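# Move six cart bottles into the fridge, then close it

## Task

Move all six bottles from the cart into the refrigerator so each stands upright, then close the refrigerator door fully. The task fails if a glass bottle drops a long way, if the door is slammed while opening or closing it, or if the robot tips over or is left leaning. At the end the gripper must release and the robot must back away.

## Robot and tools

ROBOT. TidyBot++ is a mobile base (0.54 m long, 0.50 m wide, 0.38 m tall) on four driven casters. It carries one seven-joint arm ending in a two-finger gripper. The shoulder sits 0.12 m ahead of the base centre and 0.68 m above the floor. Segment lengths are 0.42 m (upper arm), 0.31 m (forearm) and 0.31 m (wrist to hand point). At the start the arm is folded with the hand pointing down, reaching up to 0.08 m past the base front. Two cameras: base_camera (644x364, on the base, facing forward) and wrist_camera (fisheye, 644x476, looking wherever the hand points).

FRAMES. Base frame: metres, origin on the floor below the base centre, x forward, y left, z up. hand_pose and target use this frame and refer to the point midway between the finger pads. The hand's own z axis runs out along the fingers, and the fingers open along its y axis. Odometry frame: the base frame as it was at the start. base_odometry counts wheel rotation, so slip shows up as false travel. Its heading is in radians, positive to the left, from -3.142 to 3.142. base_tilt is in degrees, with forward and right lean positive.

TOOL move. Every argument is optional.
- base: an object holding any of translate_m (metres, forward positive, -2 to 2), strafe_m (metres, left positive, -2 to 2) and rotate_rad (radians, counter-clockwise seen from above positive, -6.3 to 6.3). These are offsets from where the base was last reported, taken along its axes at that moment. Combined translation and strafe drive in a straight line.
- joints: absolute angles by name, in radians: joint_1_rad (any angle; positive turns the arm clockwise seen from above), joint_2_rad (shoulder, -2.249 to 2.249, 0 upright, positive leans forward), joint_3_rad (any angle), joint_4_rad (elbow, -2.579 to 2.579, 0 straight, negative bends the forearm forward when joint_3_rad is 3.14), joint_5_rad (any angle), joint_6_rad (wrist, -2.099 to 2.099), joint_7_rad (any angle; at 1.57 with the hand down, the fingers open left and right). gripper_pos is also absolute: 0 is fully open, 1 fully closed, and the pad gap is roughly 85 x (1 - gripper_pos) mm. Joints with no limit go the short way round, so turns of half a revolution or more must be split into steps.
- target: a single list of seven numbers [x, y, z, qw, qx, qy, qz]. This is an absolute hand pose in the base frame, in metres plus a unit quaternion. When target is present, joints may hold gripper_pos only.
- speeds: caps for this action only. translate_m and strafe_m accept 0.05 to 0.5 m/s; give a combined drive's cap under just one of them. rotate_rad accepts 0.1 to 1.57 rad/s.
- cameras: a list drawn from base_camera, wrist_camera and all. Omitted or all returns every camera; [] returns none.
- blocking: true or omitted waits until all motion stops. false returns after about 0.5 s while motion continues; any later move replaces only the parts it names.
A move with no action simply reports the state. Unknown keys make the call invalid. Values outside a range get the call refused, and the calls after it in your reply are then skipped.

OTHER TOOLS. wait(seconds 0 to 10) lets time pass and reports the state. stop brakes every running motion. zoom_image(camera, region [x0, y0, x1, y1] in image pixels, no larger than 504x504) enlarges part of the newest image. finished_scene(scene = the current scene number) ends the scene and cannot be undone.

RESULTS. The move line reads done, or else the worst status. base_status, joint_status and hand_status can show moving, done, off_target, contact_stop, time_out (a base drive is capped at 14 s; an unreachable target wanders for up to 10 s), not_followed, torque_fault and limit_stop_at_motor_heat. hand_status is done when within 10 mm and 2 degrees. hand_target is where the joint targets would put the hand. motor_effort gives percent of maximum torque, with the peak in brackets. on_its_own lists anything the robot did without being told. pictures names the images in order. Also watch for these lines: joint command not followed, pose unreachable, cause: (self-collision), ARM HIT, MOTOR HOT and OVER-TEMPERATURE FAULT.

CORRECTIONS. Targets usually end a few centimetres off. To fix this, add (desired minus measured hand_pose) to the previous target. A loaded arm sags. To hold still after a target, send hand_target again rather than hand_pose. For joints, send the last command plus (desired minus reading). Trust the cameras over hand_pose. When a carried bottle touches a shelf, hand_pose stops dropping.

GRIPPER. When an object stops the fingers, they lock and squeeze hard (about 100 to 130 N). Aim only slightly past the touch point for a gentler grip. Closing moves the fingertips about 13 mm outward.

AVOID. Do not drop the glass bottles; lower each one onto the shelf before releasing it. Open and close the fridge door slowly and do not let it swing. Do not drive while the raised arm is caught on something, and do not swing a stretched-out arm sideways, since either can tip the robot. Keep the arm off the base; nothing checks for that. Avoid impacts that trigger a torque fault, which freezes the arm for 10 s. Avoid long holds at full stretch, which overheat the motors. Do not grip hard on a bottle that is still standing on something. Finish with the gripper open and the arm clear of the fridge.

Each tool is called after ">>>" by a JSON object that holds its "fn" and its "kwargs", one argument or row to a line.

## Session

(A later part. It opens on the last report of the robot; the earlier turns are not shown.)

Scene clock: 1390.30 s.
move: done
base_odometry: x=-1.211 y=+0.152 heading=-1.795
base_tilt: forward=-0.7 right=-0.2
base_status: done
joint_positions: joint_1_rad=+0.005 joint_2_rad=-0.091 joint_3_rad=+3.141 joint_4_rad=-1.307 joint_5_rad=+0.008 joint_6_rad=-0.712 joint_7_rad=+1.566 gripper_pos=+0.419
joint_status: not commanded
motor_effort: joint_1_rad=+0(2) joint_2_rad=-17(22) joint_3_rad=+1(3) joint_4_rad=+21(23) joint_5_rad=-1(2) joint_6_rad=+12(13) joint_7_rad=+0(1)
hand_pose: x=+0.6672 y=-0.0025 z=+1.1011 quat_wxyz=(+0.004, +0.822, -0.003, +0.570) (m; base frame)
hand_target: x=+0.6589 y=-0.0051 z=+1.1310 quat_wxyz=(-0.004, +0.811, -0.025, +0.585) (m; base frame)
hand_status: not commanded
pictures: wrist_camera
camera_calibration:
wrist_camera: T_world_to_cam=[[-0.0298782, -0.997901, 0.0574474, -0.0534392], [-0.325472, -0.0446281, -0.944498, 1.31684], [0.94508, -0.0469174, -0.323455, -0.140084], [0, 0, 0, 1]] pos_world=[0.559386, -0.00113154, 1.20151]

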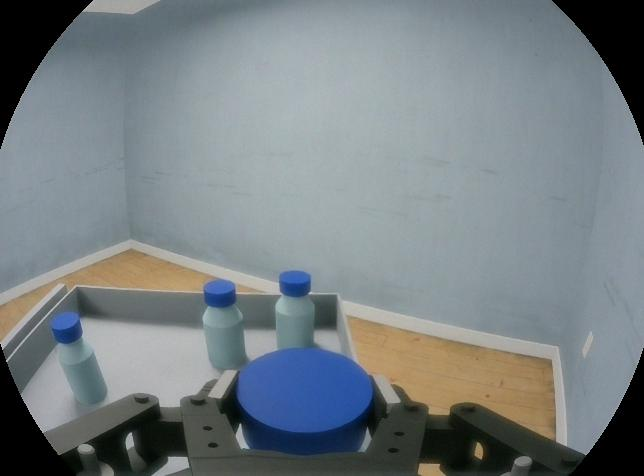

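>>> {"fn": "move", "kwargs": {
  "base": {"translate_m": 0.7816, "strafe_m": 1.8039, "rotate_rad": 1.027},
  "joints": {"joint_1_rad": 0.077, "joint_2_rad": 0.127, "joint_3_rad": 3.14, "joint_4_rad": -0.989, "joint_5_rad": 0.035, "joint_6_rad": -0.70, "joint_7_rad": 1.50},
  "speeds": {"rotate_rad": 0.4}
}}

Scene clock: 1439.60 s.
move: time_out
base_odometry: x=+0.306 y=-0.961 heading=-0.790
base_tilt: forward=-0.7 right=-0.2
base_status: translate_m time_out (by the wheels' count: +0.748 of +0.782); strafe_m time_out (by the wheels' count: +1.726 of +1.804); rotate_rad time_out (by the wheels' count: +1.005 of +1.027)
joint_positions: joint_1_rad=+0.078 joint_2_rad=+0.155 joint_3_rad=+3.141 joint_4_rad=-1.040 joint_5_rad=+0.009 joint_6_rad=-0.708 joint_7_rad=+1.565 gripper_pos=+0.419
joint_status: all done
motor_effort: joint_1_rad=+0(15) joint_2_rad=-27(40) joint_3_rad=+1(14) joint_4_rad=+21(27) joint_5_rad=-1(6) joint_6_rad=+12(15) joint_7_rad=+0(1)
hand_pose: x=+0.7684 y=-0.0511 z=+1.1116 quat_wxyz=(+0.025, +0.814, -0.033, +0.580) (m; base frame)
hand_target: x=+0.7544 y=-0.0538 z=+1.1618 quat_wxyz=(+0.018, +0.786, -0.054, +0.615) (m; base frame)
hand_status: not commanded
pictures: base_camera, wrist_camera
camera_calibration:
wrist_camera: T_world_to_cam=[[-0.105408, -0.992818, 0.0565893, -0.0402295], [-0.303729, -0.0220444, -0.952503, 1.35092], [0.94691, -0.117589, -0.299224, -0.266542], [0, 0, 0, 1]] pos_world=[0.658465, -0.0415028, 1.20928]

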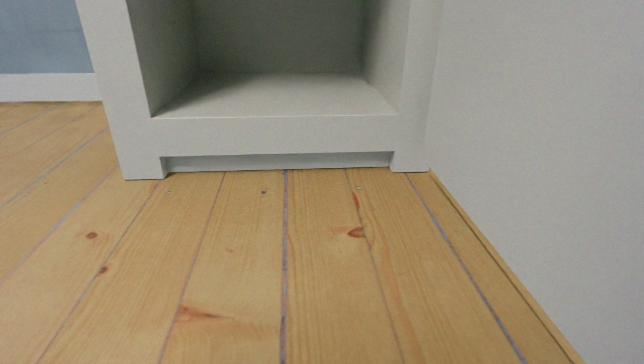

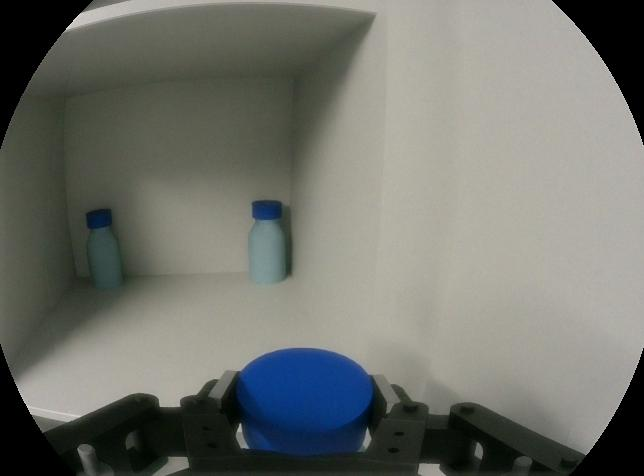

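>>> {"fn": "move", "kwargs": {
  "base": {"translate_m": -0.05, "strafe_m": 0.06, "rotate_rad": 0.118},
  "speeds": {"translate_m": 0.15, "rotate_rad": 0.3}
}}

Scene clock: 1484.40 s.
move: done
base_odometry: x=+0.313 y=-0.883 heading=-0.671
base_tilt: forward=-0.7 right=-0.2
base_status: done
joint_positions: joint_1_rad=+0.068 joint_2_rad=+0.155 joint_3_rad=+3.133 joint_4_rad=-1.040 joint_5_rad=+0.010 joint_6_rad=-0.708 joint_7_rad=+1.565 gripper_pos=+0.419
joint_status: not commanded
motor_effort: joint_1_rad=+1(4) joint_2_rad=-26(29) joint_3_rad=+1(4) joint_4_rad=+21(22) joint_5_rad=-1(2) joint_6_rad=+12(13) joint_7_rad=+1(1)
hand_pose: x=+0.7691 y=-0.0404 z=+1.1117 quat_wxyz=(+0.020, +0.814, -0.026, +0.580) (m; base frame)
hand_target: x=+0.7544 y=-0.0538 z=+1.1618 quat_wxyz=(+0.018, +0.786, -0.054, +0.615) (m; base frame)
hand_status: not commanded
pictures: base_camera, wrist_camera
camera_calibration:
wrist_camera: T_world_to_cam=[[-0.0883769, -0.994539, 0.055515, -0.0415708], [-0.30324, -0.0262248, -0.952553, 1.35088], [0.948807, -0.101018, -0.299266, -0.266652], [0, 0, 0, 1]] pos_world=[0.658968, -0.0328537, 1.2093]

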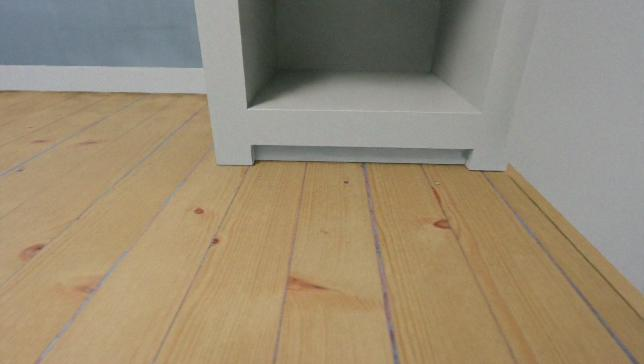

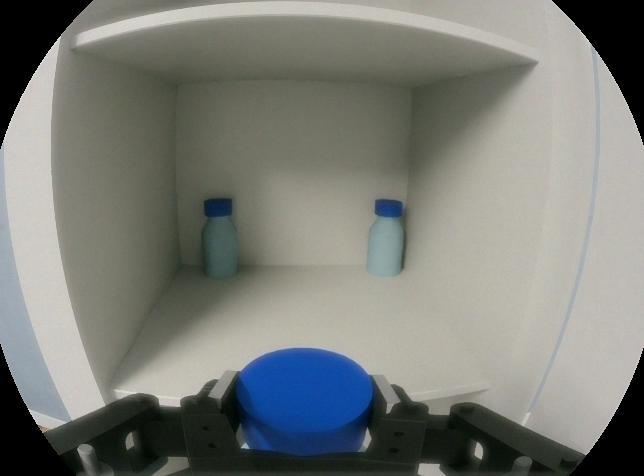

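>>> {"fn": "zoom_image", "kwargs": {
  "camera": "base_camera",
  "region": [190, 120, 290, 180]
}}

>>> {"fn": "zoom_image", "kwargs": {
  "camera": "base_camera",
  "region": [440, 120, 540, 180]
}}

Scaled by 5.040.

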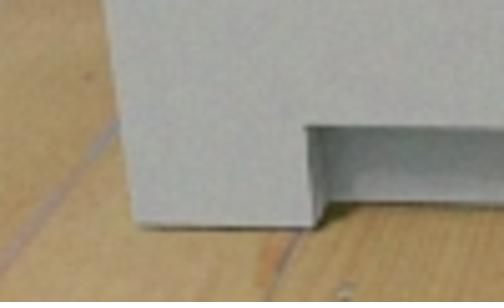

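Scaled by 5.040.

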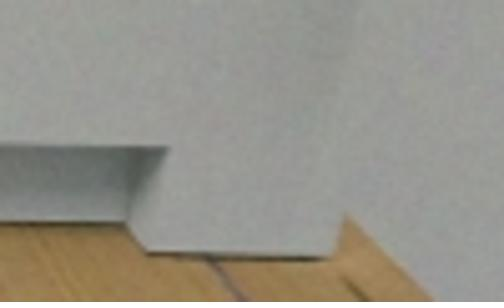

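>>> {"fn": "move", "kwargs": {
  "base": {"translate_m": 0.572},
  "joints": {"joint_1_rad": 0.105, "joint_2_rad": 0.127, "joint_3_rad": 3.14, "joint_4_rad": -1.01, "joint_5_rad": 0.035, "joint_6_rad": -0.68, "joint_7_rad": 1.50},
  "speeds": {"translate_m": 0.25}
}}

Scene clock: 1523.00 s.
move: done
base_odometry: x=+0.761 y=-1.238 heading=-0.670
base_tilt: forward=-0.7 right=-0.2
base_status: done
joint_positions: joint_1_rad=+0.094 joint_2_rad=+0.152 joint_3_rad=+3.137 joint_4_rad=-1.040 joint_5_rad=+0.010 joint_6_rad=-0.711 joint_7_rad=+1.565 gripper_pos=+0.419
joint_status: all done
motor_effort: joint_1_rad=+1(3) joint_2_rad=-26(31) joint_3_rad=+1(3) joint_4_rad=+23(24) joint_5_rad=-1(2) joint_6_rad=+15(19) joint_7_rad=+0(1)
hand_pose: x=+0.7662 y=-0.0590 z=+1.1125 quat_wxyz=(+0.029, +0.813, -0.038, +0.580) (m; base frame)
hand_target: x=+0.7554 y=-0.0717 z=+1.1555 quat_wxyz=(+0.027, +0.786, -0.065, +0.614) (m; base frame)
hand_status: not commanded
pictures: base_camera, wrist_camera
camera_calibration:
wrist_camera: T_world_to_cam=[[-0.117351, -0.991508, 0.0560416, -0.0385727], [-0.304246, -0.0178234, -0.952427, 1.35147], [0.945338, -0.128818, -0.299571, -0.264201], [0, 0, 0, 1]] pos_world=[0.656412, -0.0481914, 1.21019]

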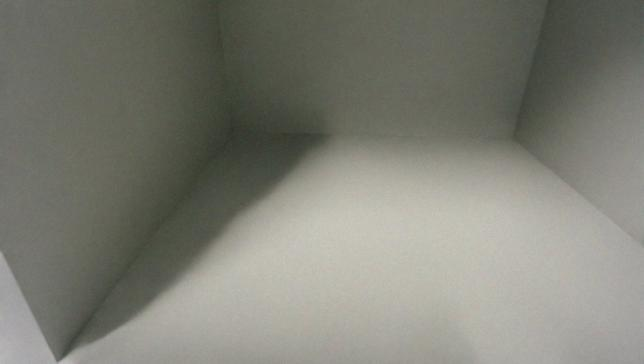

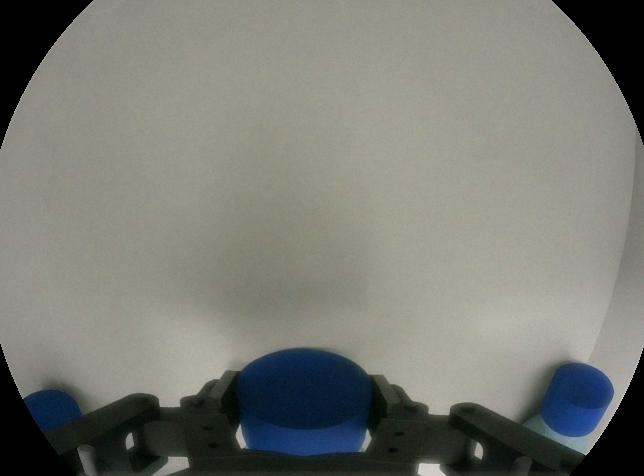

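>>> {"fn": "move", "kwargs": {
  "joints": {"joint_1_rad": 0.105, "joint_2_rad": 0.100, "joint_3_rad": 3.14, "joint_4_rad": -1.148, "joint_5_rad": 0.035, "joint_6_rad": -0.572, "joint_7_rad": 1.50},
  "cameras": []
}}

>>> {"fn": "move", "kwargs": {
  "joints": {"joint_1_rad": 0.105, "joint_2_rad": 0.095, "joint_3_rad": 3.14, "joint_4_rad": -1.171, "joint_5_rad": 0.035, "joint_6_rad": -0.554, "joint_7_rad": 1.50},
  "cameras": []
}}

>>> {"fn": "move", "kwargs": {
  "joints": {"joint_1_rad": 0.105, "joint_2_rad": 0.090, "joint_3_rad": 3.14, "joint_4_rad": -1.194, "joint_5_rad": 0.035, "joint_6_rad": -0.536, "joint_7_rad": 1.50},
  "cameras": ["wrist_camera"]
}}

Scene clock: 1536.77 s.
move: done
base_odometry: x=+0.761 y=-1.238 heading=-0.670
base_tilt: forward=-0.7 right=-0.2
base_status: not commanded
joint_positions: joint_1_rad=+0.095 joint_2_rad=+0.129 joint_3_rad=+3.137 joint_4_rad=-1.109 joint_5_rad=+0.010 joint_6_rad=-0.630 joint_7_rad=+1.565 gripper_pos=+0.419
joint_status: all done
motor_effort: joint_1_rad=-1(2) joint_2_rad=-18(26) joint_3_rad=+0(2) joint_4_rad=+19(24) joint_5_rad=-2(3) joint_6_rad=+13(15) joint_7_rad=+0(1)
hand_pose: x=+0.7650 y=-0.0588 z=+1.1106 quat_wxyz=(+0.029, +0.803, -0.037, +0.594) (m; base frame)
hand_target: x=+0.7569 y=-0.0709 z=+1.1235 quat_wxyz=(+0.026, +0.787, -0.063, +0.613) (m; base frame)
hand_status: not commanded
pictures: none
No camera images: "cameras" was empty.

Scene clock: 1537.37 s.
move: done
base_odometry: x=+0.761 y=-1.238 heading=-0.670
base_tilt: forward=-0.7 right=-0.2
base_status: not commanded
joint_positions: joint_1_rad=+0.095 joint_2_rad=+0.122 joint_3_rad=+3.137 joint_4_rad=-1.130 joint_5_rad=+0.010 joint_6_rad=-0.605 joint_7_rad=+1.565 gripper_pos=+0.419
joint_status: all done
motor_effort: joint_1_rad=-1(2) joint_2_rad=-17(19) joint_3_rad=+0(1) joint_4_rad=+19(20) joint_5_rad=-2(2) joint_6_rad=+12(13) joint_7_rad=+0(1)
hand_pose: x=+0.7646 y=-0.0587 z=+1.1101 quat_wxyz=(+0.029, +0.800, -0.037, +0.598) (m; base frame)
hand_target: x=+0.7565 y=-0.0706 z=+1.1183 quat_wxyz=(+0.026, +0.787, -0.063, +0.613) (m; base frame)
hand_status: not commanded
pictures: none
No camera images: "cameras" was empty.

Scene clock: 1537.97 s.
move: done
base_odometry: x=+0.761 y=-1.238 heading=-0.670
base_tilt: forward=-0.7 right=-0.2
base_status: not commanded
joint_positions: joint_1_rad=+0.095 joint_2_rad=+0.117 joint_3_rad=+3.137 joint_4_rad=-1.151 joint_5_rad=+0.010 joint_6_rad=-0.583 joint_7_rad=+1.565 gripper_pos=+0.419
joint_status: all done
motor_effort: joint_1_rad=+0(2) joint_2_rad=-18(19) joint_3_rad=+1(1) joint_4_rad=+19(19) joint_5_rad=-1(2) joint_6_rad=+11(13) joint_7_rad=+0(1)
hand_pose: x=+0.7646 y=-0.0586 z=+1.1072 quat_wxyz=(+0.029, +0.798, -0.037, +0.601) (m; base frame)
hand_target: x=+0.7561 y=-0.0704 z=+1.1131 quat_wxyz=(+0.026, +0.787, -0.062, +0.613) (m; base frame)
hand_status: not commanded
pictures: wrist_camera
camera_calibration:
wrist_camera: T_world_to_cam=[[-0.119301, -0.991327, 0.0551181, -0.0355543], [-0.255021, -0.0230562, -0.966661, 1.32369], [0.959548, -0.12938, -0.250058, -0.329901], [0, 0, 0, 1]] pos_world=[0.649882, -0.0474094, 1.19902]

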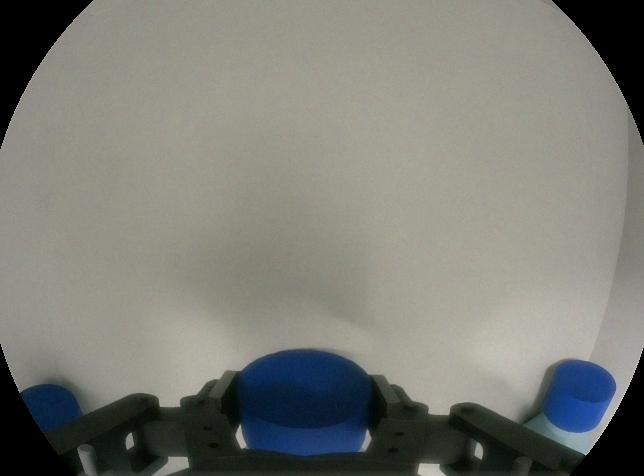

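>>> {"fn": "move", "kwargs": {
  "joints": {"joint_1_rad": 0.105, "joint_2_rad": 0.090, "joint_3_rad": 3.14, "joint_4_rad": -1.244, "joint_5_rad": 0.035, "joint_6_rad": -0.536, "joint_7_rad": 1.50},
  "cameras": []
}}

Scene clock: 1544.27 s.
move: done
base_odometry: x=+0.761 y=-1.238 heading=-0.670
base_tilt: forward=-0.7 right=-0.2
base_status: not commanded
joint_positions: joint_1_rad=+0.095 joint_2_rad=+0.117 joint_3_rad=+3.137 joint_4_rad=-1.214 joint_5_rad=+0.010 joint_6_rad=-0.568 joint_7_rad=+1.565 gripper_pos=+0.419
joint_status: all done
motor_effort: joint_1_rad=+0(1) joint_2_rad=-21(28) joint_3_rad=+1(2) joint_4_rad=+18(22) joint_5_rad=-1(2) joint_6_rad=+9(12) joint_7_rad=+0(1)
hand_pose: x=+0.7656 y=-0.0587 z=+1.0739 quat_wxyz=(+0.029, +0.812, -0.037, +0.581) (m; base frame)
hand_target: x=+0.7560 y=-0.0704 z=+1.0829 quat_wxyz=(+0.026, +0.802, -0.063, +0.593) (m; base frame)
hand_status: not commanded
pictures: none
No camera images: "cameras" was empty.

>>> {"fn": "move", "kwargs": {
  "joints": {"joint_1_rad": 0.105, "joint_2_rad": 0.086, "joint_3_rad": 3.14, "joint_4_rad": -1.270, "joint_5_rad": 0.035, "joint_6_rad": -0.520, "joint_7_rad": 1.50},
  "cameras": []
}}

>>> {"fn": "move", "kwargs": {
  "joints": {"joint_1_rad": 0.105, "joint_2_rad": 0.082, "joint_3_rad": 3.14, "joint_4_rad": -1.293, "joint_5_rad": 0.035, "joint_6_rad": -0.505, "joint_7_rad": 1.50},
  "cameras": ["wrist_camera"]
}}

Scene clock: 1549.07 s.
move: done
base_odometry: x=+0.761 y=-1.238 heading=-0.670
base_tilt: forward=-0.7 right=-0.2
base_status: not commanded
joint_positions: joint_1_rad=+0.095 joint_2_rad=+0.114 joint_3_rad=+3.137 joint_4_rad=-1.226 joint_5_rad=+0.010 joint_6_rad=-0.552 joint_7_rad=+1.565 gripper_pos=+0.419
joint_status: all done
motor_effort: joint_1_rad=+0(2) joint_2_rad=-19(21) joint_3_rad=+1(1) joint_4_rad=+17(18) joint_5_rad=-1(2) joint_6_rad=+8(10) joint_7_rad=+0(1)
hand_pose: x=+0.7655 y=-0.0586 z=+1.0736 quat_wxyz=(+0.029, +0.810, -0.037, +0.584) (m; base frame)
hand_target: x=+0.7553 y=-0.0702 z=+1.0745 quat_wxyz=(+0.026, +0.804, -0.063, +0.591) (m; base frame)
hand_status: not commanded
pictures: none
No camera images: "cameras" was empty.

Scene clock: 1549.67 s.
move: done
base_odometry: x=+0.761 y=-1.238 heading=-0.670
base_tilt: forward=-0.7 right=-0.2
base_status: not commanded
joint_positions: joint_1_rad=+0.095 joint_2_rad=+0.108 joint_3_rad=+3.137 joint_4_rad=-1.242 joint_5_rad=+0.010 joint_6_rad=-0.535 joint_7_rad=+1.565 gripper_pos=+0.419
joint_status: all done
motor_effort: joint_1_rad=+0(1) joint_2_rad=-18(19) joint_3_rad=+0(2) joint_4_rad=+16(19) joint_5_rad=-2(2) joint_6_rad=+8(10) joint_7_rad=+0(0)
hand_pose: x=+0.7643 y=-0.0585 z=+1.0731 quat_wxyz=(+0.029, +0.808, -0.037, +0.587) (m; base frame)
hand_target: x=+0.7545 y=-0.0700 z=+1.0677 quat_wxyz=(+0.025, +0.805, -0.063, +0.589) (m; base frame)
hand_status: not commanded
pictures: wrist_camera
camera_calibration:
wrist_camera: T_world_to_cam=[[-0.117069, -0.991531, 0.0562307, -0.0364725], [-0.286515, -0.0204924, -0.957857, 1.3055], [0.950896, -0.128246, -0.28169, -0.297552], [0, 0, 0, 1]] pos_world=[0.652717, -0.0475707, 1.16871]

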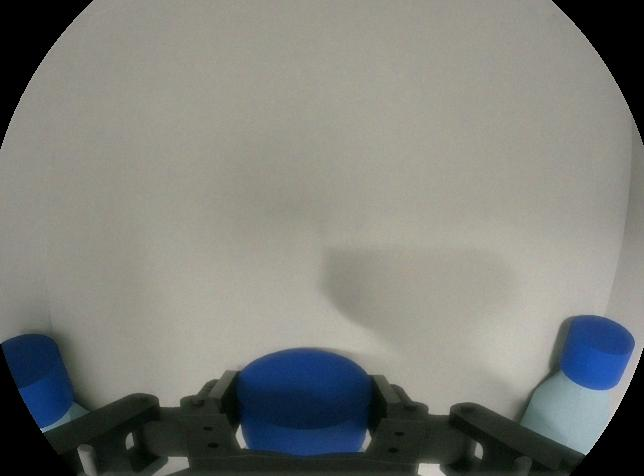

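>>> {"fn": "move", "kwargs": {
  "joints": {"joint_1_rad": 0.105, "joint_2_rad": 0.080, "joint_3_rad": 3.14, "joint_4_rad": -1.300, "joint_5_rad": 0.035, "joint_6_rad": -0.525, "joint_7_rad": 1.50},
  "cameras": []
}}

>>> {"fn": "move", "kwargs": {
  "joints": {"gripper_pos": 0.1},
  "speeds": {"gripper_pos": 0.3},
  "cameras": ["wrist_camera"]
}}

Scene clock: 1575.13 s.
move: done
base_odometry: x=+0.761 y=-1.238 heading=-0.670
base_tilt: forward=-0.7 right=-0.2
base_status: not commanded
joint_positions: joint_1_rad=+0.095 joint_2_rad=+0.106 joint_3_rad=+3.137 joint_4_rad=-1.245 joint_5_rad=+0.010 joint_6_rad=-0.535 joint_7_rad=+1.565 gripper_pos=+0.419
joint_status: all done
motor_effort: joint_1_rad=-1(1) joint_2_rad=-17(19) joint_3_rad=+1(1) joint_4_rad=+16(18) joint_5_rad=-2(2) joint_6_rad=+7(8) joint_7_rad=+0(1)
hand_pose: x=+0.7634 y=-0.0584 z=+1.0728 quat_wxyz=(+0.029, +0.808, -0.037, +0.587) (m; base frame)
hand_target: x=+0.7515 y=-0.0698 z=+1.0588 quat_wxyz=(+0.025, +0.812, -0.064, +0.579) (m; base frame)
hand_status: not commanded
pictures: none
No camera images: "cameras" was empty.

Scene clock: 1576.97 s.
move: done
base_odometry: x=+0.761 y=-1.238 heading=-0.670
base_tilt: forward=-0.7 right=-0.2
base_status: not commanded
joint_positions: joint_1_rad=+0.095 joint_2_rad=+0.105 joint_3_rad=+3.137 joint_4_rad=-1.262 joint_5_rad=+0.010 joint_6_rad=-0.535 joint_7_rad=+1.565 gripper_pos=+0.100
joint_status: all done
motor_effort: joint_1_rad=+0(1) joint_2_rad=-21(23) joint_3_rad=+1(2) joint_4_rad=+19(20) joint_5_rad=-1(2) joint_6_rad=+9(10) joint_7_rad=+1(1)
hand_pose: x=+0.7628 y=-0.0583 z=+1.0624 quat_wxyz=(+0.028, +0.813, -0.037, +0.580) (m; base frame)
hand_target: x=+0.7515 y=-0.0698 z=+1.0588 quat_wxyz=(+0.025, +0.812, -0.064, +0.579) (m; base frame)
hand_status: not commanded
pictures: wrist_camera
camera_calibration:
wrist_camera: T_world_to_cam=[[-0.116057, -0.991621, 0.0567252, -0.0372062], [-0.303426, -0.0189844, -0.952666, 1.30233], [0.945761, -0.127776, -0.298681, -0.27711], [0, 0, 0, 1]] pos_world=[0.652923, -0.0475785, 1.16003]

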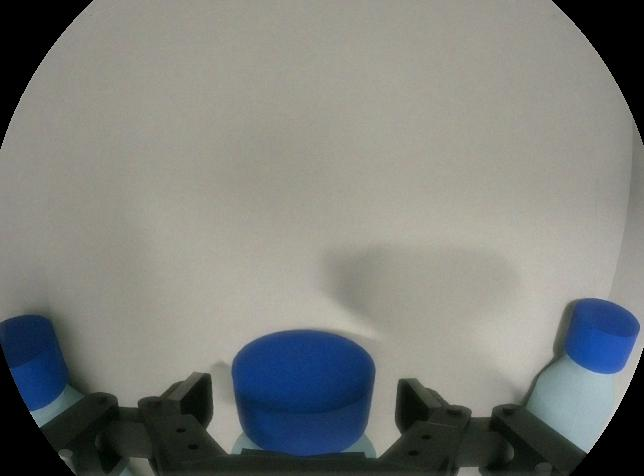

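>>> {"fn": "move", "kwargs": {
  "base": {"translate_m": -0.5},
  "joints": {"gripper_pos": 0},
  "speeds": {"translate_m": 0.35},
  "cameras": ["wrist_camera"]
}}

>>> {"fn": "move", "kwargs": {
  "base": {"translate_m": -1.6133, "strafe_m": -0.0675, "rotate_rad": -1.03},
  "joints": {"joint_1_rad": 0, "joint_2_rad": -0.175, "joint_3_rad": 3.14, "joint_4_rad": -1.948, "joint_5_rad": 0.035, "joint_6_rad": -0.107, "joint_7_rad": 1.50, "gripper_pos": 0},
  "speeds": {"rotate_rad": 0.3}
}}

Scene clock: 1605.90 s.
move: done
base_odometry: x=+0.370 y=-0.927 heading=-0.670
base_tilt: forward=-0.7 right=-0.2
base_status: done
joint_positions: joint_1_rad=+0.099 joint_2_rad=+0.101 joint_3_rad=+3.138 joint_4_rad=-1.263 joint_5_rad=+0.010 joint_6_rad=-0.535 joint_7_rad=+1.565 gripper_pos=+0.000
joint_status: all done
motor_effort: joint_1_rad=+0(6) joint_2_rad=-22(27) joint_3_rad=+1(5) joint_4_rad=+19(20) joint_5_rad=-1(2) joint_6_rad=+9(10) joint_7_rad=+0(1)
hand_pose: x=+0.7607 y=-0.0623 z=+1.0647 quat_wxyz=(+0.031, +0.812, -0.040, +0.581) (m; base frame)
hand_target: x=+0.7515 y=-0.0698 z=+1.0588 quat_wxyz=(+0.025, +0.812, -0.064, +0.579) (m; base frame)
hand_status: not commanded
pictures: wrist_camera
camera_calibration:
wrist_camera: T_world_to_cam=[[-0.122706, -0.990808, 0.0569436, -0.0366249], [-0.300255, -0.0176257, -0.953696, 1.30258], [0.945933, -0.134122, -0.295332, -0.279048], [0, 0, 0, 1]] pos_world=[0.650572, -0.0507559, 1.16194]

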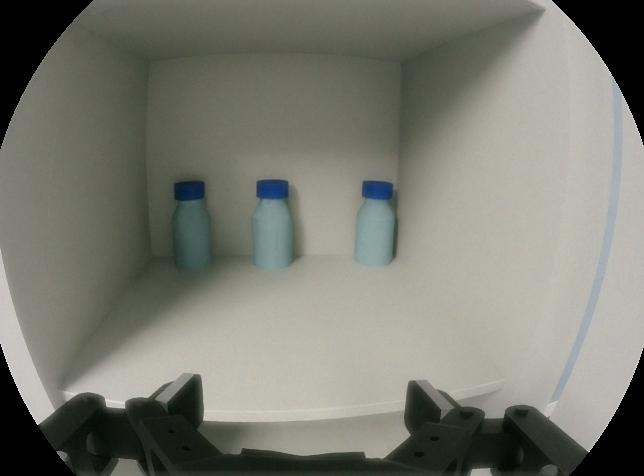

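Scene clock: 1610.17 s.
move: done
base_odometry: x=-0.937 y=+0.022 heading=-1.700
base_tilt: forward=-0.7 right=-0.2
base_status: done
joint_positions: joint_1_rad=+0.012 joint_2_rad=-0.133 joint_3_rad=+3.140 joint_4_rad=-1.907 joint_5_rad=+0.010 joint_6_rad=-0.146 joint_7_rad=+1.565 gripper_pos=+0.000
joint_status: all done
motor_effort: joint_1_rad=+0(5) joint_2_rad=-15(27) joint_3_rad=+1(5) joint_4_rad=+18(21) joint_5_rad=-1(2) joint_6_rad=+9(10) joint_7_rad=+1(1)
hand_pose: x=+0.6634 y=-0.0049 z=+0.9289 quat_wxyz=(+0.005, +0.819, -0.003, +0.573) (m; base frame)
hand_target: x=+0.6502 y=+0.0011 z=+0.9383 quat_wxyz=(-0.009, +0.807, -0.015, +0.590) (m; base frame)
hand_status: not commanded
pictures: base_camera, wrist_camera
camera_calibration:
wrist_camera: T_world_to_cam=[[-0.0326567, -0.997782, 0.058013, -0.0447336], [-0.31792, -0.0446589, -0.947065, 1.15026], [0.947555, -0.0493715, -0.315756, -0.201076], [0, 0, 0, 1]] pos_world=[0.554761, -0.00319215, 1.02848]

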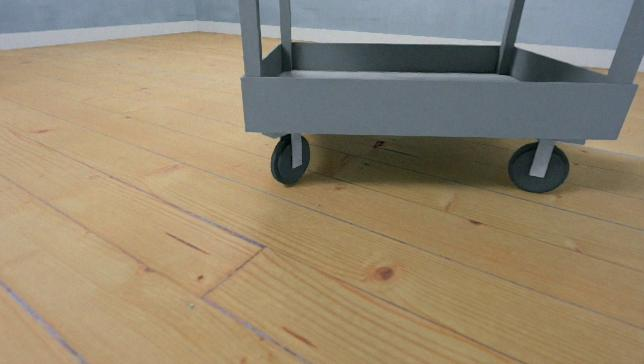

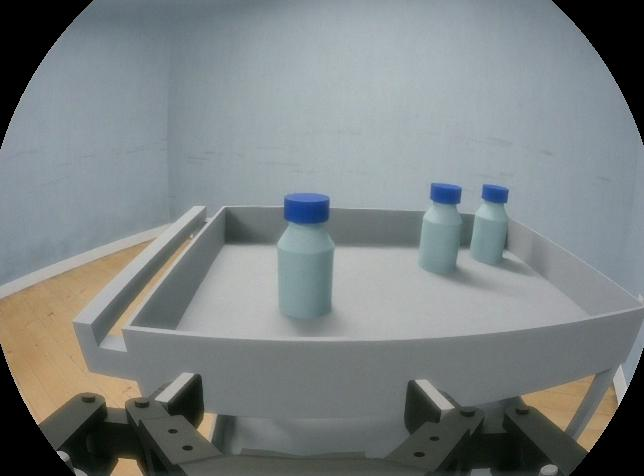

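>>> {"fn": "move", "kwargs": {
  "base": {"translate_m": 0.285},
  "speeds": {"translate_m": 0.2},
  "cameras": ["wrist_camera"]
}}

Scene clock: 1622.77 s.
move: done
base_odometry: x=-0.974 y=-0.261 heading=-1.700
base_tilt: forward=-0.7 right=-0.2
base_status: done
joint_positions: joint_1_rad=+0.012 joint_2_rad=-0.139 joint_3_rad=+3.140 joint_4_rad=-1.908 joint_5_rad=+0.010 joint_6_rad=-0.145 joint_7_rad=+1.565 gripper_pos=+0.000
joint_status: not commanded
motor_effort: joint_1_rad=+0(1) joint_2_rad=-14(17) joint_3_rad=+1(2) joint_4_rad=+18(20) joint_5_rad=-1(1) joint_6_rad=+9(10) joint_7_rad=+1(1)
hand_pose: x=+0.6620 y=-0.0046 z=+0.9322 quat_wxyz=(+0.005, +0.817, -0.003, +0.576) (m; base frame)
hand_target: x=+0.6502 y=+0.0011 z=+0.9383 quat_wxyz=(-0.009, +0.807, -0.015, +0.590) (m; base frame)
hand_status: not commanded
pictures: wrist_camera
camera_calibration:
wrist_camera: T_world_to_cam=[[-0.0326282, -0.997791, 0.0578671, -0.0446067], [-0.31138, -0.0448682, -0.949226, 1.15061], [0.949725, -0.0489902, -0.309229, -0.206214], [0, 0, 0, 1]] pos_world=[0.552667, -0.0029849, 1.031]

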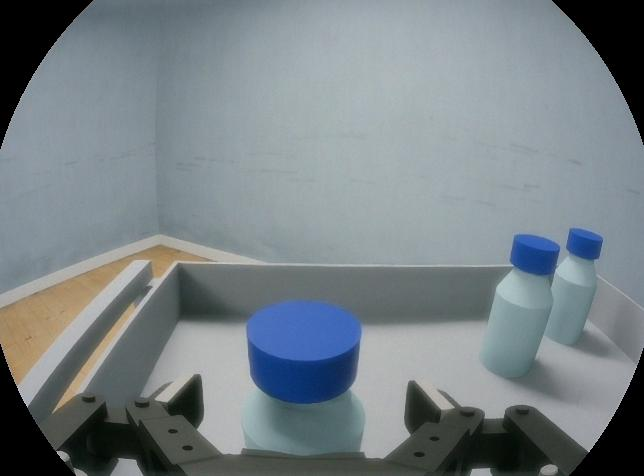

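>>> {"fn": "move", "kwargs": {
  "base": {"translate_m": 0.026},
  "speeds": {"translate_m": 0.1},
  "cameras": ["wrist_camera"]
}}

>>> {"fn": "move", "kwargs": {
  "joints": {"gripper_pos": 0.55},
  "speeds": {"gripper_pos": 0.3},
  "cameras": ["wrist_camera"]
}}

Scene clock: 1632.27 s.
move: done
base_odometry: x=-0.977 y=-0.287 heading=-1.701
base_tilt: forward=-0.7 right=-0.2
base_status: done
joint_positions: joint_1_rad=+0.012 joint_2_rad=-0.143 joint_3_rad=+3.140 joint_4_rad=-1.908 joint_5_rad=+0.010 joint_6_rad=-0.144 joint_7_rad=+1.565 gripper_pos=+0.000
joint_status: not commanded
motor_effort: joint_1_rad=+1(1) joint_2_rad=-14(17) joint_3_rad=+1(2) joint_4_rad=+19(20) joint_5_rad=-1(1) joint_6_rad=+9(10) joint_7_rad=+0(1)
hand_pose: x=+0.6612 y=-0.0046 z=+0.9340 quat_wxyz=(+0.005, +0.816, -0.003, +0.578) (m; base frame)
hand_target: x=+0.6502 y=+0.0011 z=+0.9383 quat_wxyz=(-0.009, +0.807, -0.015, +0.590) (m; base frame)
hand_status: not commanded
pictures: wrist_camera
camera_calibration:
wrist_camera: T_world_to_cam=[[-0.0328112, -0.99779, 0.057785, -0.0445126], [-0.307748, -0.044921, -0.950407, 1.15079], [0.950902, -0.0489672, -0.305594, -0.209055], [0, 0, 0, 1]] pos_world=[0.551483, -0.00295647, 1.0324]

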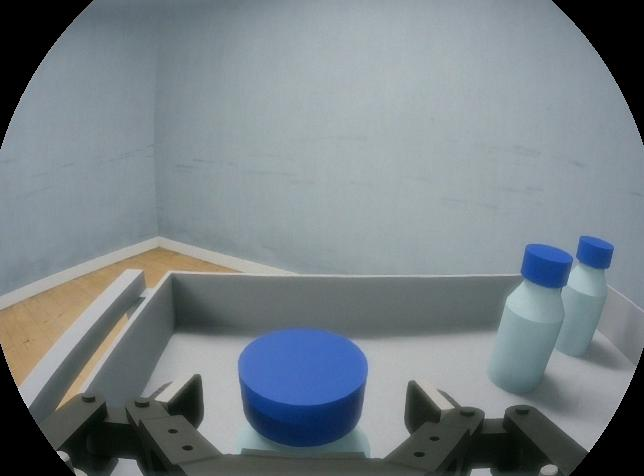

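Scene clock: 1634.43 s.
move: off_target
base_odometry: x=-0.977 y=-0.287 heading=-1.700
base_tilt: forward=-0.7 right=-0.2
base_status: not commanded
joint_positions: joint_1_rad=+0.011 joint_2_rad=-0.143 joint_3_rad=+3.140 joint_4_rad=-1.908 joint_5_rad=+0.010 joint_6_rad=-0.143 joint_7_rad=+1.565 gripper_pos=+0.435
joint_status: gripper_pos off_target (ended at +0.435, target +0.550)
motor_effort: joint_1_rad=+0(1) joint_2_rad=-12(15) joint_3_rad=+1(3) joint_4_rad=+18(20) joint_5_rad=-1(1) joint_6_rad=+9(10) joint_7_rad=+0(1)
hand_pose: x=+0.6613 y=-0.0041 z=+0.9344 quat_wxyz=(+0.004, +0.816, -0.003, +0.578) (m; base frame)
hand_target: x=+0.6502 y=+0.0011 z=+0.9383 quat_wxyz=(-0.009, +0.807, -0.015, +0.590) (m; base frame)
hand_status: not commanded
pictures: wrist_camera
camera_calibration:
wrist_camera: T_world_to_cam=[[-0.0319284, -0.99782, 0.0577568, -0.0445745], [-0.306606, -0.0452221, -0.950762, 1.15075], [0.951301, -0.0480648, -0.304493, -0.210332], [0, 0, 0, 1]] pos_world=[0.551491, -0.00254772, 1.03262]

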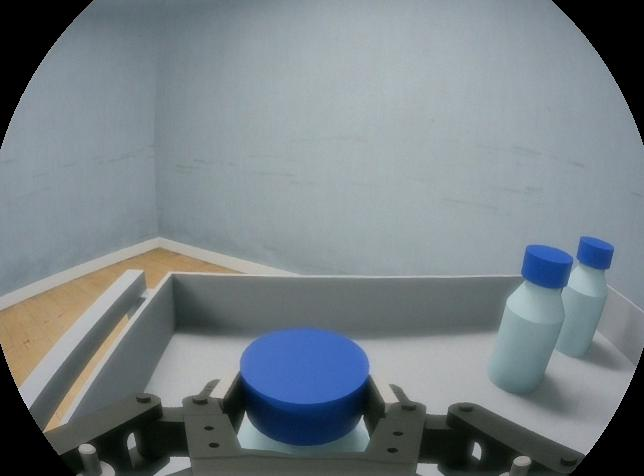

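>>> {"fn": "move", "kwargs": {
  "joints": {"gripper_pos": 0.2},
  "speeds": {"gripper_pos": 0.4},
  "cameras": []
}}

>>> {"fn": "move", "kwargs": {
  "base": {"translate_m": 0.013},
  "speeds": {"translate_m": 0.1},
  "cameras": []
}}

>>> {"fn": "move", "kwargs": {
  "joints": {"gripper_pos": 0.55},
  "speeds": {"gripper_pos": 0.3},
  "cameras": ["wrist_camera"]
}}

Scene clock: 1644.53 s.
move: done
base_odometry: x=-0.977 y=-0.287 heading=-1.700
base_tilt: forward=-0.7 right=-0.2
base_status: not commanded
joint_positions: joint_1_rad=+0.011 joint_2_rad=-0.143 joint_3_rad=+3.140 joint_4_rad=-1.909 joint_5_rad=+0.010 joint_6_rad=-0.143 joint_7_rad=+1.565 gripper_pos=+0.200
joint_status: all done
motor_effort: joint_1_rad=+0(1) joint_2_rad=-15(15) joint_3_rad=+1(2) joint_4_rad=+18(20) joint_5_rad=-1(1) joint_6_rad=+9(10) joint_7_rad=+1(1)
hand_pose: x=+0.6611 y=-0.0041 z=+0.9337 quat_wxyz=(+0.004, +0.816, -0.003, +0.578) (m; base frame)
hand_target: x=+0.6502 y=+0.0011 z=+0.9383 quat_wxyz=(-0.009, +0.807, -0.015, +0.590) (m; base frame)
hand_status: not commanded
pictures: none
No camera images: "cameras" was empty.

Scene clock: 1645.23 s.
move: done
base_odometry: x=-0.979 y=-0.300 heading=-1.701
base_tilt: forward=-0.7 right=-0.2
base_status: done
joint_positions: joint_1_rad=+0.011 joint_2_rad=-0.144 joint_3_rad=+3.140 joint_4_rad=-1.910 joint_5_rad=+0.010 joint_6_rad=-0.142 joint_7_rad=+1.565 gripper_pos=+0.200
joint_status: not commanded
motor_effort: joint_1_rad=+0(1) joint_2_rad=-14(17) joint_3_rad=+2(2) joint_4_rad=+19(20) joint_5_rad=-1(1) joint_6_rad=+9(10) joint_7_rad=+0(1)
hand_pose: x=+0.6607 y=-0.0041 z=+0.9347 quat_wxyz=(+0.004, +0.816, -0.003, +0.579) (m; base frame)
hand_target: x=+0.6502 y=+0.0011 z=+0.9383 quat_wxyz=(-0.009, +0.807, -0.015, +0.590) (m; base frame)
hand_status: not commanded
pictures: none
No camera images: "cameras" was empty.

Scene clock: 1646.73 s.
move: off_target
base_odometry: x=-0.979 y=-0.300 heading=-1.701
base_tilt: forward=-0.7 right=-0.2
base_status: not commanded
joint_positions: joint_1_rad=+0.011 joint_2_rad=-0.144 joint_3_rad=+3.140 joint_4_rad=-1.910 joint_5_rad=+0.010 joint_6_rad=-0.142 joint_7_rad=+1.565 gripper_pos=+0.418
joint_status: gripper_pos off_target (ended at +0.418, target +0.550)
motor_effort: joint_1_rad=+1(1) joint_2_rad=-12(15) joint_3_rad=+2(2) joint_4_rad=+18(20) joint_5_rad=-1(1) joint_6_rad=+9(9) joint_7_rad=+0(1)
hand_pose: x=+0.6607 y=-0.0040 z=+0.9348 quat_wxyz=(+0.004, +0.815, -0.003, +0.579) (m; base frame)
hand_target: x=+0.6502 y=+0.0011 z=+0.9383 quat_wxyz=(-0.009, +0.807, -0.015, +0.590) (m; base frame)
hand_status: not commanded
pictures: wrist_camera
camera_calibration:
wrist_camera: T_world_to_cam=[[-0.0318481, -0.997824, 0.05773, -0.0445593], [-0.305403, -0.0452817, -0.951146, 1.15055], [0.95169, -0.0479232, -0.303296, -0.211005], [0, 0, 0, 1]] pos_world=[0.550774, -0.00247546, 1.03292]

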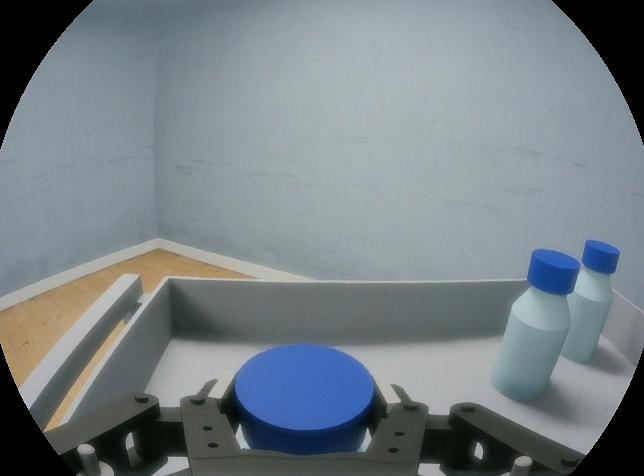

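>>> {"fn": "move", "kwargs": {
  "joints": {"joint_1_rad": 0, "joint_2_rad": -0.10, "joint_3_rad": 3.14, "joint_4_rad": -1.248, "joint_5_rad": 0.035, "joint_6_rad": -0.745, "joint_7_rad": 1.50},
  "cameras": []
}}

>>> {"fn": "move", "kwargs": {
  "base": {"translate_m": -0.27},
  "speeds": {"translate_m": 0.35},
  "cameras": ["wrist_camera"]
}}

>>> {"fn": "move", "kwargs": {
  "base": {"translate_m": 0.6088, "strafe_m": 1.3968, "rotate_rad": 1.03},
  "joints": {"joint_1_rad": 0, "joint_2_rad": 0.127, "joint_3_rad": 3.14, "joint_4_rad": -1.01, "joint_5_rad": 0.035, "joint_6_rad": -0.68, "joint_7_rad": 1.50},
  "speeds": {"rotate_rad": 0.45}
}}

Scene clock: 1675.30 s.
move: off_target
base_odometry: x=-0.979 y=-0.300 heading=-1.701
base_tilt: forward=-0.7 right=-0.2
base_status: not commanded
joint_positions: joint_1_rad=+0.011 joint_2_rad=-0.109 joint_3_rad=+3.140 joint_4_rad=-1.320 joint_5_rad=+0.010 joint_6_rad=-0.711 joint_7_rad=+1.565 gripper_pos=+0.418
joint_status: joint_4_rad off_target (ended at -1.320, target -1.248); the others done
motor_effort: joint_1_rad=+0(2) joint_2_rad=-18(21) joint_3_rad=+2(2) joint_4_rad=+22(27) joint_5_rad=-1(2) joint_6_rad=+14(15) joint_7_rad=+0(1)
hand_pose: x=+0.6595 y=-0.0055 z=+1.1035 quat_wxyz=(+0.006, +0.820, -0.005, +0.573) (m; base frame)
hand_target: x=+0.6589 y=-0.0051 z=+1.1310 quat_wxyz=(-0.004, +0.811, -0.025, +0.585) (m; base frame)
hand_status: not commanded
pictures: none
No camera images: "cameras" was empty.

Scene clock: 1677.23 s.
move: done
base_odometry: x=-0.944 y=-0.032 heading=-1.700
base_tilt: forward=-0.8 right=-0.2
base_status: done
joint_positions: joint_1_rad=+0.009 joint_2_rad=-0.084 joint_3_rad=+3.140 joint_4_rad=-1.317 joint_5_rad=+0.010 joint_6_rad=-0.719 joint_7_rad=+1.565 gripper_pos=+0.418
joint_status: not commanded
motor_effort: joint_1_rad=+0(3) joint_2_rad=-19(25) joint_3_rad=+1(5) joint_4_rad=+22(24) joint_5_rad=-1(2) joint_6_rad=+13(14) joint_7_rad=+0(1)
hand_pose: x=+0.6692 y=-0.0047 z=+1.0897 quat_wxyz=(+0.005, +0.828, -0.004, +0.561) (m; base frame)
hand_target: x=+0.6589 y=-0.0051 z=+1.1310 quat_wxyz=(-0.004, +0.811, -0.025, +0.585) (m; base frame)
hand_status: not commanded
pictures: wrist_camera
camera_calibration:
wrist_camera: T_world_to_cam=[[-0.0330415, -0.997751, 0.0583263, -0.0537542], [-0.34753, -0.0432469, -0.936671, 1.3129], [0.937087, -0.0512192, -0.345319, -0.116572], [0, 0, 0, 1]] pos_world=[0.563733, -0.00282534, 1.19263]

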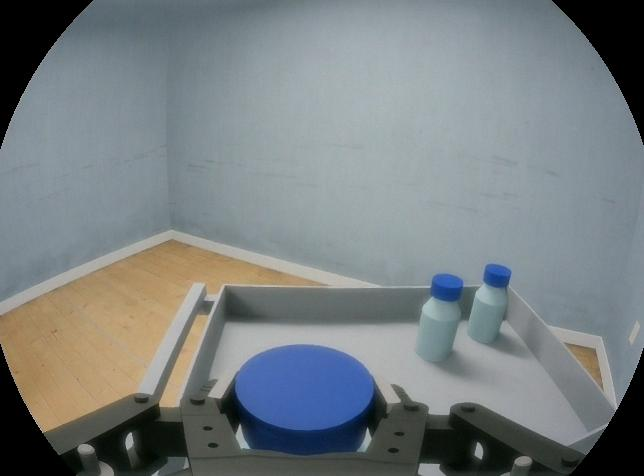

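Scene clock: 1681.33 s.
move: off_target
base_odometry: x=+0.362 y=-0.816 heading=-0.670
base_tilt: forward=-0.7 right=-0.2
base_status: done
joint_positions: joint_1_rad=-0.002 joint_2_rad=+0.140 joint_3_rad=+3.139 joint_4_rad=-1.081 joint_5_rad=+0.011 joint_6_rad=-0.719 joint_7_rad=+1.565 gripper_pos=+0.418
joint_status: joint_4_rad off_target (ended at -1.081, target -1.010); the others done
motor_effort: joint_1_rad=+0(4) joint_2_rad=-27(32) joint_3_rad=+1(4) joint_4_rad=+23(24) joint_5_rad=-1(4) joint_6_rad=+14(15) joint_7_rad=+0(1)
hand_pose: x=+0.7632 y=+0.0019 z=+1.0945 quat_wxyz=(+0.002, +0.825, +0.001, +0.566) (m; base frame)
hand_target: x=+0.7594 y=-0.0046 z=+1.1555 quat_wxyz=(-0.005, +0.788, -0.023, +0.615) (m; base frame)
hand_status: not commanded
pictures: base_camera, wrist_camera
camera_calibration:
wrist_camera: T_world_to_cam=[[-0.0221816, -0.998021, 0.0588352, -0.0531796], [-0.335247, -0.0480171, -0.940906, 1.34554], [0.941869, -0.0405951, -0.333519, -0.219236], [0, 0, 0, 1]] pos_world=[0.656401, 0.0026346, 1.19604]

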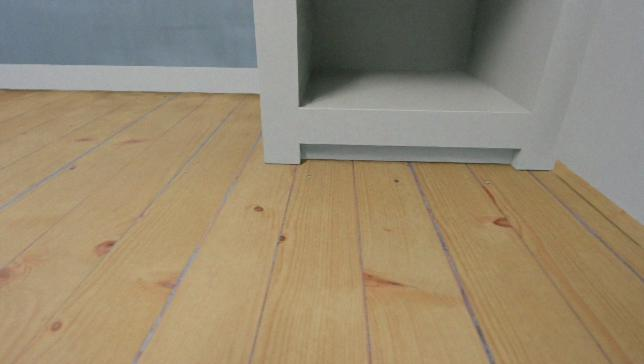

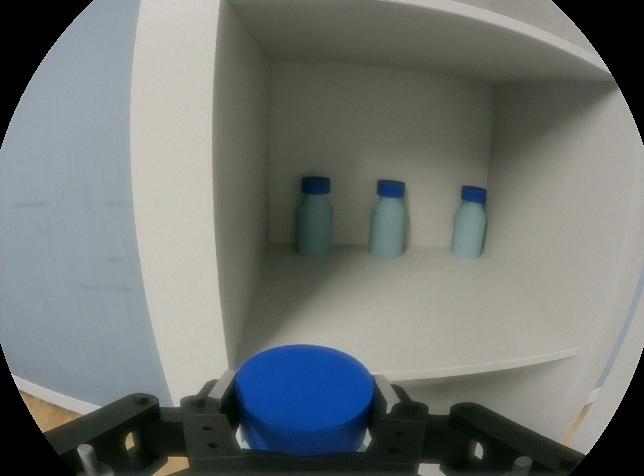

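>>> {"fn": "move", "kwargs": {
  "base": {"translate_m": 0.42, "strafe_m": -0.03},
  "joints": {"joint_1_rad": 0, "joint_2_rad": 0.127, "joint_3_rad": 3.14, "joint_4_rad": -0.985, "joint_5_rad": 0.035, "joint_6_rad": -0.672, "joint_7_rad": 1.50},
  "speeds": {"translate_m": 0.25}
}}

Scene clock: 1714.87 s.
move: off_target
base_odometry: x=+0.673 y=-1.100 heading=-0.669
base_tilt: forward=-0.7 right=-0.2
base_status: done
joint_positions: joint_1_rad=-0.002 joint_2_rad=+0.146 joint_3_rad=+3.139 joint_4_rad=-1.052 joint_5_rad=+0.011 joint_6_rad=-0.719 joint_7_rad=+1.565 gripper_pos=+0.418
joint_status: joint_4_rad off_target (ended at -1.052, target -0.985); the others done
motor_effort: joint_1_rad=+1(1) joint_2_rad=-27(32) joint_3_rad=+1(2) joint_4_rad=+22(24) joint_5_rad=-1(1) joint_6_rad=+13(15) joint_7_rad=+0(1)
hand_pose: x=+0.7657 y=+0.0019 z=+1.1073 quat_wxyz=(+0.002, +0.818, +0.001, +0.575) (m; base frame)
hand_target: x=+0.7583 y=-0.0045 z=+1.1726 quat_wxyz=(-0.006, +0.778, -0.023, +0.628) (m; base frame)
hand_status: not commanded
pictures: base_camera, wrist_camera
camera_calibration:
wrist_camera: T_world_to_cam=[[-0.0235102, -0.998028, 0.0582014, -0.0521588], [-0.313956, -0.0479015, -0.948228, 1.35027], [0.949147, -0.0405657, -0.31221, -0.246514], [0, 0, 0, 1]] pos_world=[0.656676, 0.00262382, 1.20643]

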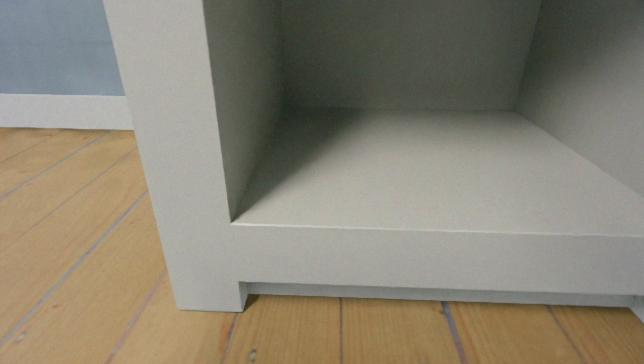

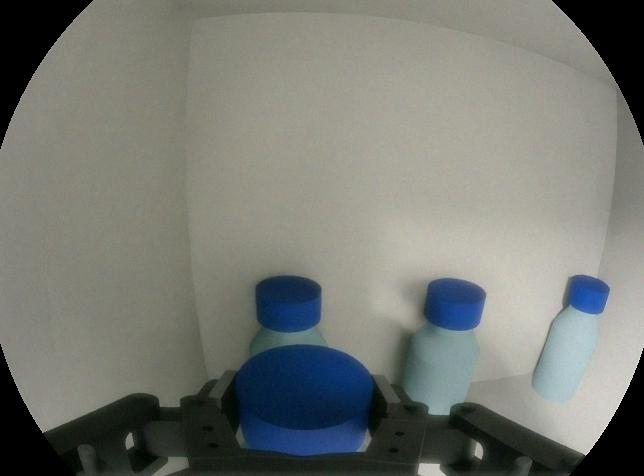

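>>> {"fn": "move", "kwargs": {
  "joints": {"joint_1_rad": 0, "joint_2_rad": 0.100, "joint_3_rad": 3.14, "joint_4_rad": -1.20, "joint_5_rad": 0.035, "joint_6_rad": -0.58, "joint_7_rad": 1.50},
  "cameras": []
}}

>>> {"fn": "move", "kwargs": {
  "joints": {"joint_1_rad": 0, "joint_2_rad": 0.094, "joint_3_rad": 3.14, "joint_4_rad": -1.235, "joint_5_rad": 0.035, "joint_6_rad": -0.55, "joint_7_rad": 1.50},
  "cameras": ["wrist_camera"]
}}

Scene clock: 1727.83 s.
move: done
base_odometry: x=+0.673 y=-1.100 heading=-0.669
base_tilt: forward=-0.7 right=-0.2
base_status: not commanded
joint_positions: joint_1_rad=-0.002 joint_2_rad=+0.143 joint_3_rad=+3.139 joint_4_rad=-1.160 joint_5_rad=+0.011 joint_6_rad=-0.625 joint_7_rad=+1.565 gripper_pos=+0.418
joint_status: all done
motor_effort: joint_1_rad=-1(2) joint_2_rad=-22(29) joint_3_rad=+1(2) joint_4_rad=+20(23) joint_5_rad=-2(3) joint_6_rad=+11(14) joint_7_rad=+0(1)
hand_pose: x=+0.7740 y=+0.0022 z=+1.0721 quat_wxyz=(+0.002, +0.822, +0.001, +0.570) (m; base frame)
hand_target: x=+0.7604 y=-0.0037 z=+1.0899 quat_wxyz=(-0.005, +0.807, -0.022, +0.590) (m; base frame)
hand_status: not commanded
pictures: none
No camera images: "cameras" was empty.

Scene clock: 1728.50 s.
move: done
base_odometry: x=+0.673 y=-1.100 heading=-0.669
base_tilt: forward=-0.7 right=-0.2
base_status: not commanded
joint_positions: joint_1_rad=-0.002 joint_2_rad=+0.131 joint_3_rad=+3.139 joint_4_rad=-1.191 joint_5_rad=+0.011 joint_6_rad=-0.591 joint_7_rad=+1.565 gripper_pos=+0.418
joint_status: all done
motor_effort: joint_1_rad=-1(1) joint_2_rad=-19(22) joint_3_rad=+0(1) joint_4_rad=+18(20) joint_5_rad=-2(3) joint_6_rad=+10(12) joint_7_rad=+0(1)
hand_pose: x=+0.7720 y=+0.0023 z=+1.0713 quat_wxyz=(+0.002, +0.817, +0.001, +0.576) (m; base frame)
hand_target: x=+0.7603 y=-0.0034 z=+1.0816 quat_wxyz=(-0.005, +0.807, -0.021, +0.590) (m; base frame)
hand_status: not commanded
pictures: wrist_camera
camera_calibration:
wrist_camera: T_world_to_cam=[[-0.0222877, -0.998032, 0.0586058, -0.0508877], [-0.311744, -0.0487598, -0.948914, 1.31719], [0.949905, -0.0394191, -0.310044, -0.266599], [0, 0, 0, 1]] pos_world=[0.662736, 0.00292918, 1.17023]

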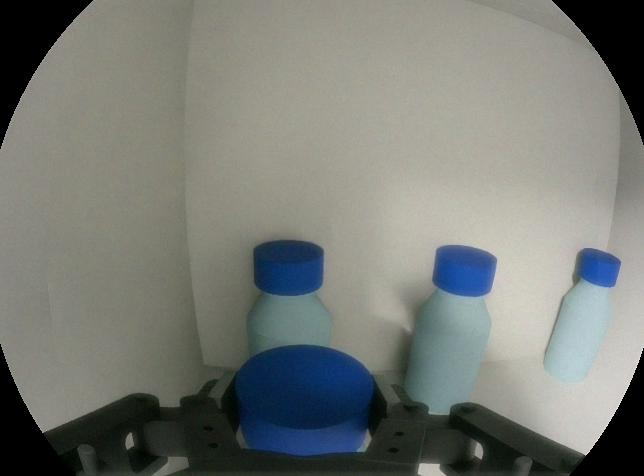

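>>> {"fn": "move", "kwargs": {
  "joints": {"joint_1_rad": 0, "joint_2_rad": 0.088, "joint_3_rad": 3.14, "joint_4_rad": -1.255, "joint_5_rad": 0.035, "joint_6_rad": -0.545, "joint_7_rad": 1.50},
  "cameras": []
}}

>>> {"fn": "move", "kwargs": {
  "joints": {"gripper_pos": 0.1},
  "speeds": {"gripper_pos": 0.3},
  "cameras": ["wrist_camera"]
}}

Scene clock: 1734.00 s.
move: done
base_odometry: x=+0.673 y=-1.100 heading=-0.669
base_tilt: forward=-0.7 right=-0.2
base_status: not commanded
joint_positions: joint_1_rad=-0.002 joint_2_rad=+0.125 joint_3_rad=+3.139 joint_4_rad=-1.207 joint_5_rad=+0.011 joint_6_rad=-0.576 joint_7_rad=+1.565 gripper_pos=+0.418
joint_status: all done
motor_effort: joint_1_rad=+0(1) joint_2_rad=-20(21) joint_3_rad=+1(1) joint_4_rad=+19(19) joint_5_rad=-2(3) joint_6_rad=+9(10) joint_7_rad=+0(1)
hand_pose: x=+0.7705 y=+0.0024 z=+1.0711 quat_wxyz=(+0.002, +0.816, +0.001, +0.579) (m; base frame)
hand_target: x=+0.7580 y=-0.0033 z=+1.0749 quat_wxyz=(-0.005, +0.810, -0.021, +0.587) (m; base frame)
hand_status: not commanded
pictures: none
No camera images: "cameras" was empty.

Scene clock: 1735.83 s.
move: done
base_odometry: x=+0.673 y=-1.100 heading=-0.669
base_tilt: forward=-0.7 right=-0.2
base_status: not commanded
joint_positions: joint_1_rad=-0.002 joint_2_rad=+0.125 joint_3_rad=+3.139 joint_4_rad=-1.214 joint_5_rad=+0.011 joint_6_rad=-0.576 joint_7_rad=+1.564 gripper_pos=+0.100
joint_status: all done
motor_effort: joint_1_rad=+1(1) joint_2_rad=-22(24) joint_3_rad=+2(2) joint_4_rad=+19(20) joint_5_rad=-1(2) joint_6_rad=+9(10) joint_7_rad=+1(1)
hand_pose: x=+0.7703 y=+0.0024 z=+1.0664 quat_wxyz=(+0.002, +0.818, +0.001, +0.575) (m; base frame)
hand_target: x=+0.7580 y=-0.0033 z=+1.0749 quat_wxyz=(-0.005, +0.810, -0.021, +0.587) (m; base frame)
hand_status: not commanded
pictures: wrist_camera
camera_calibration:
wrist_camera: T_world_to_cam=[[-0.0221565, -0.998047, 0.0584063, -0.050479], [-0.312833, -0.0485658, -0.948566, 1.31242], [0.94955, -0.0392883, -0.311146, -0.265061], [0, 0, 0, 1]] pos_world=[0.661139, 0.00294469, 1.1654]

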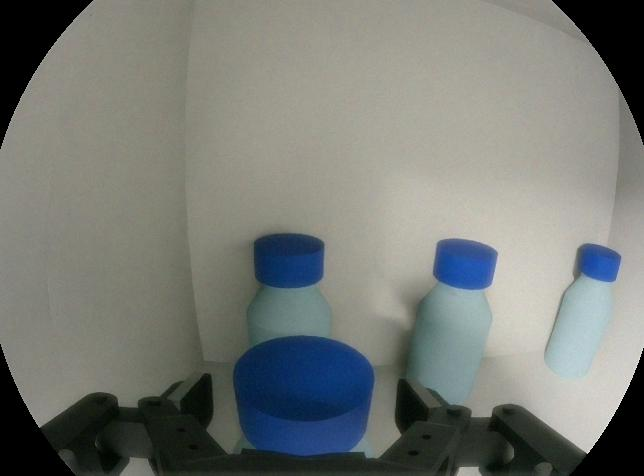

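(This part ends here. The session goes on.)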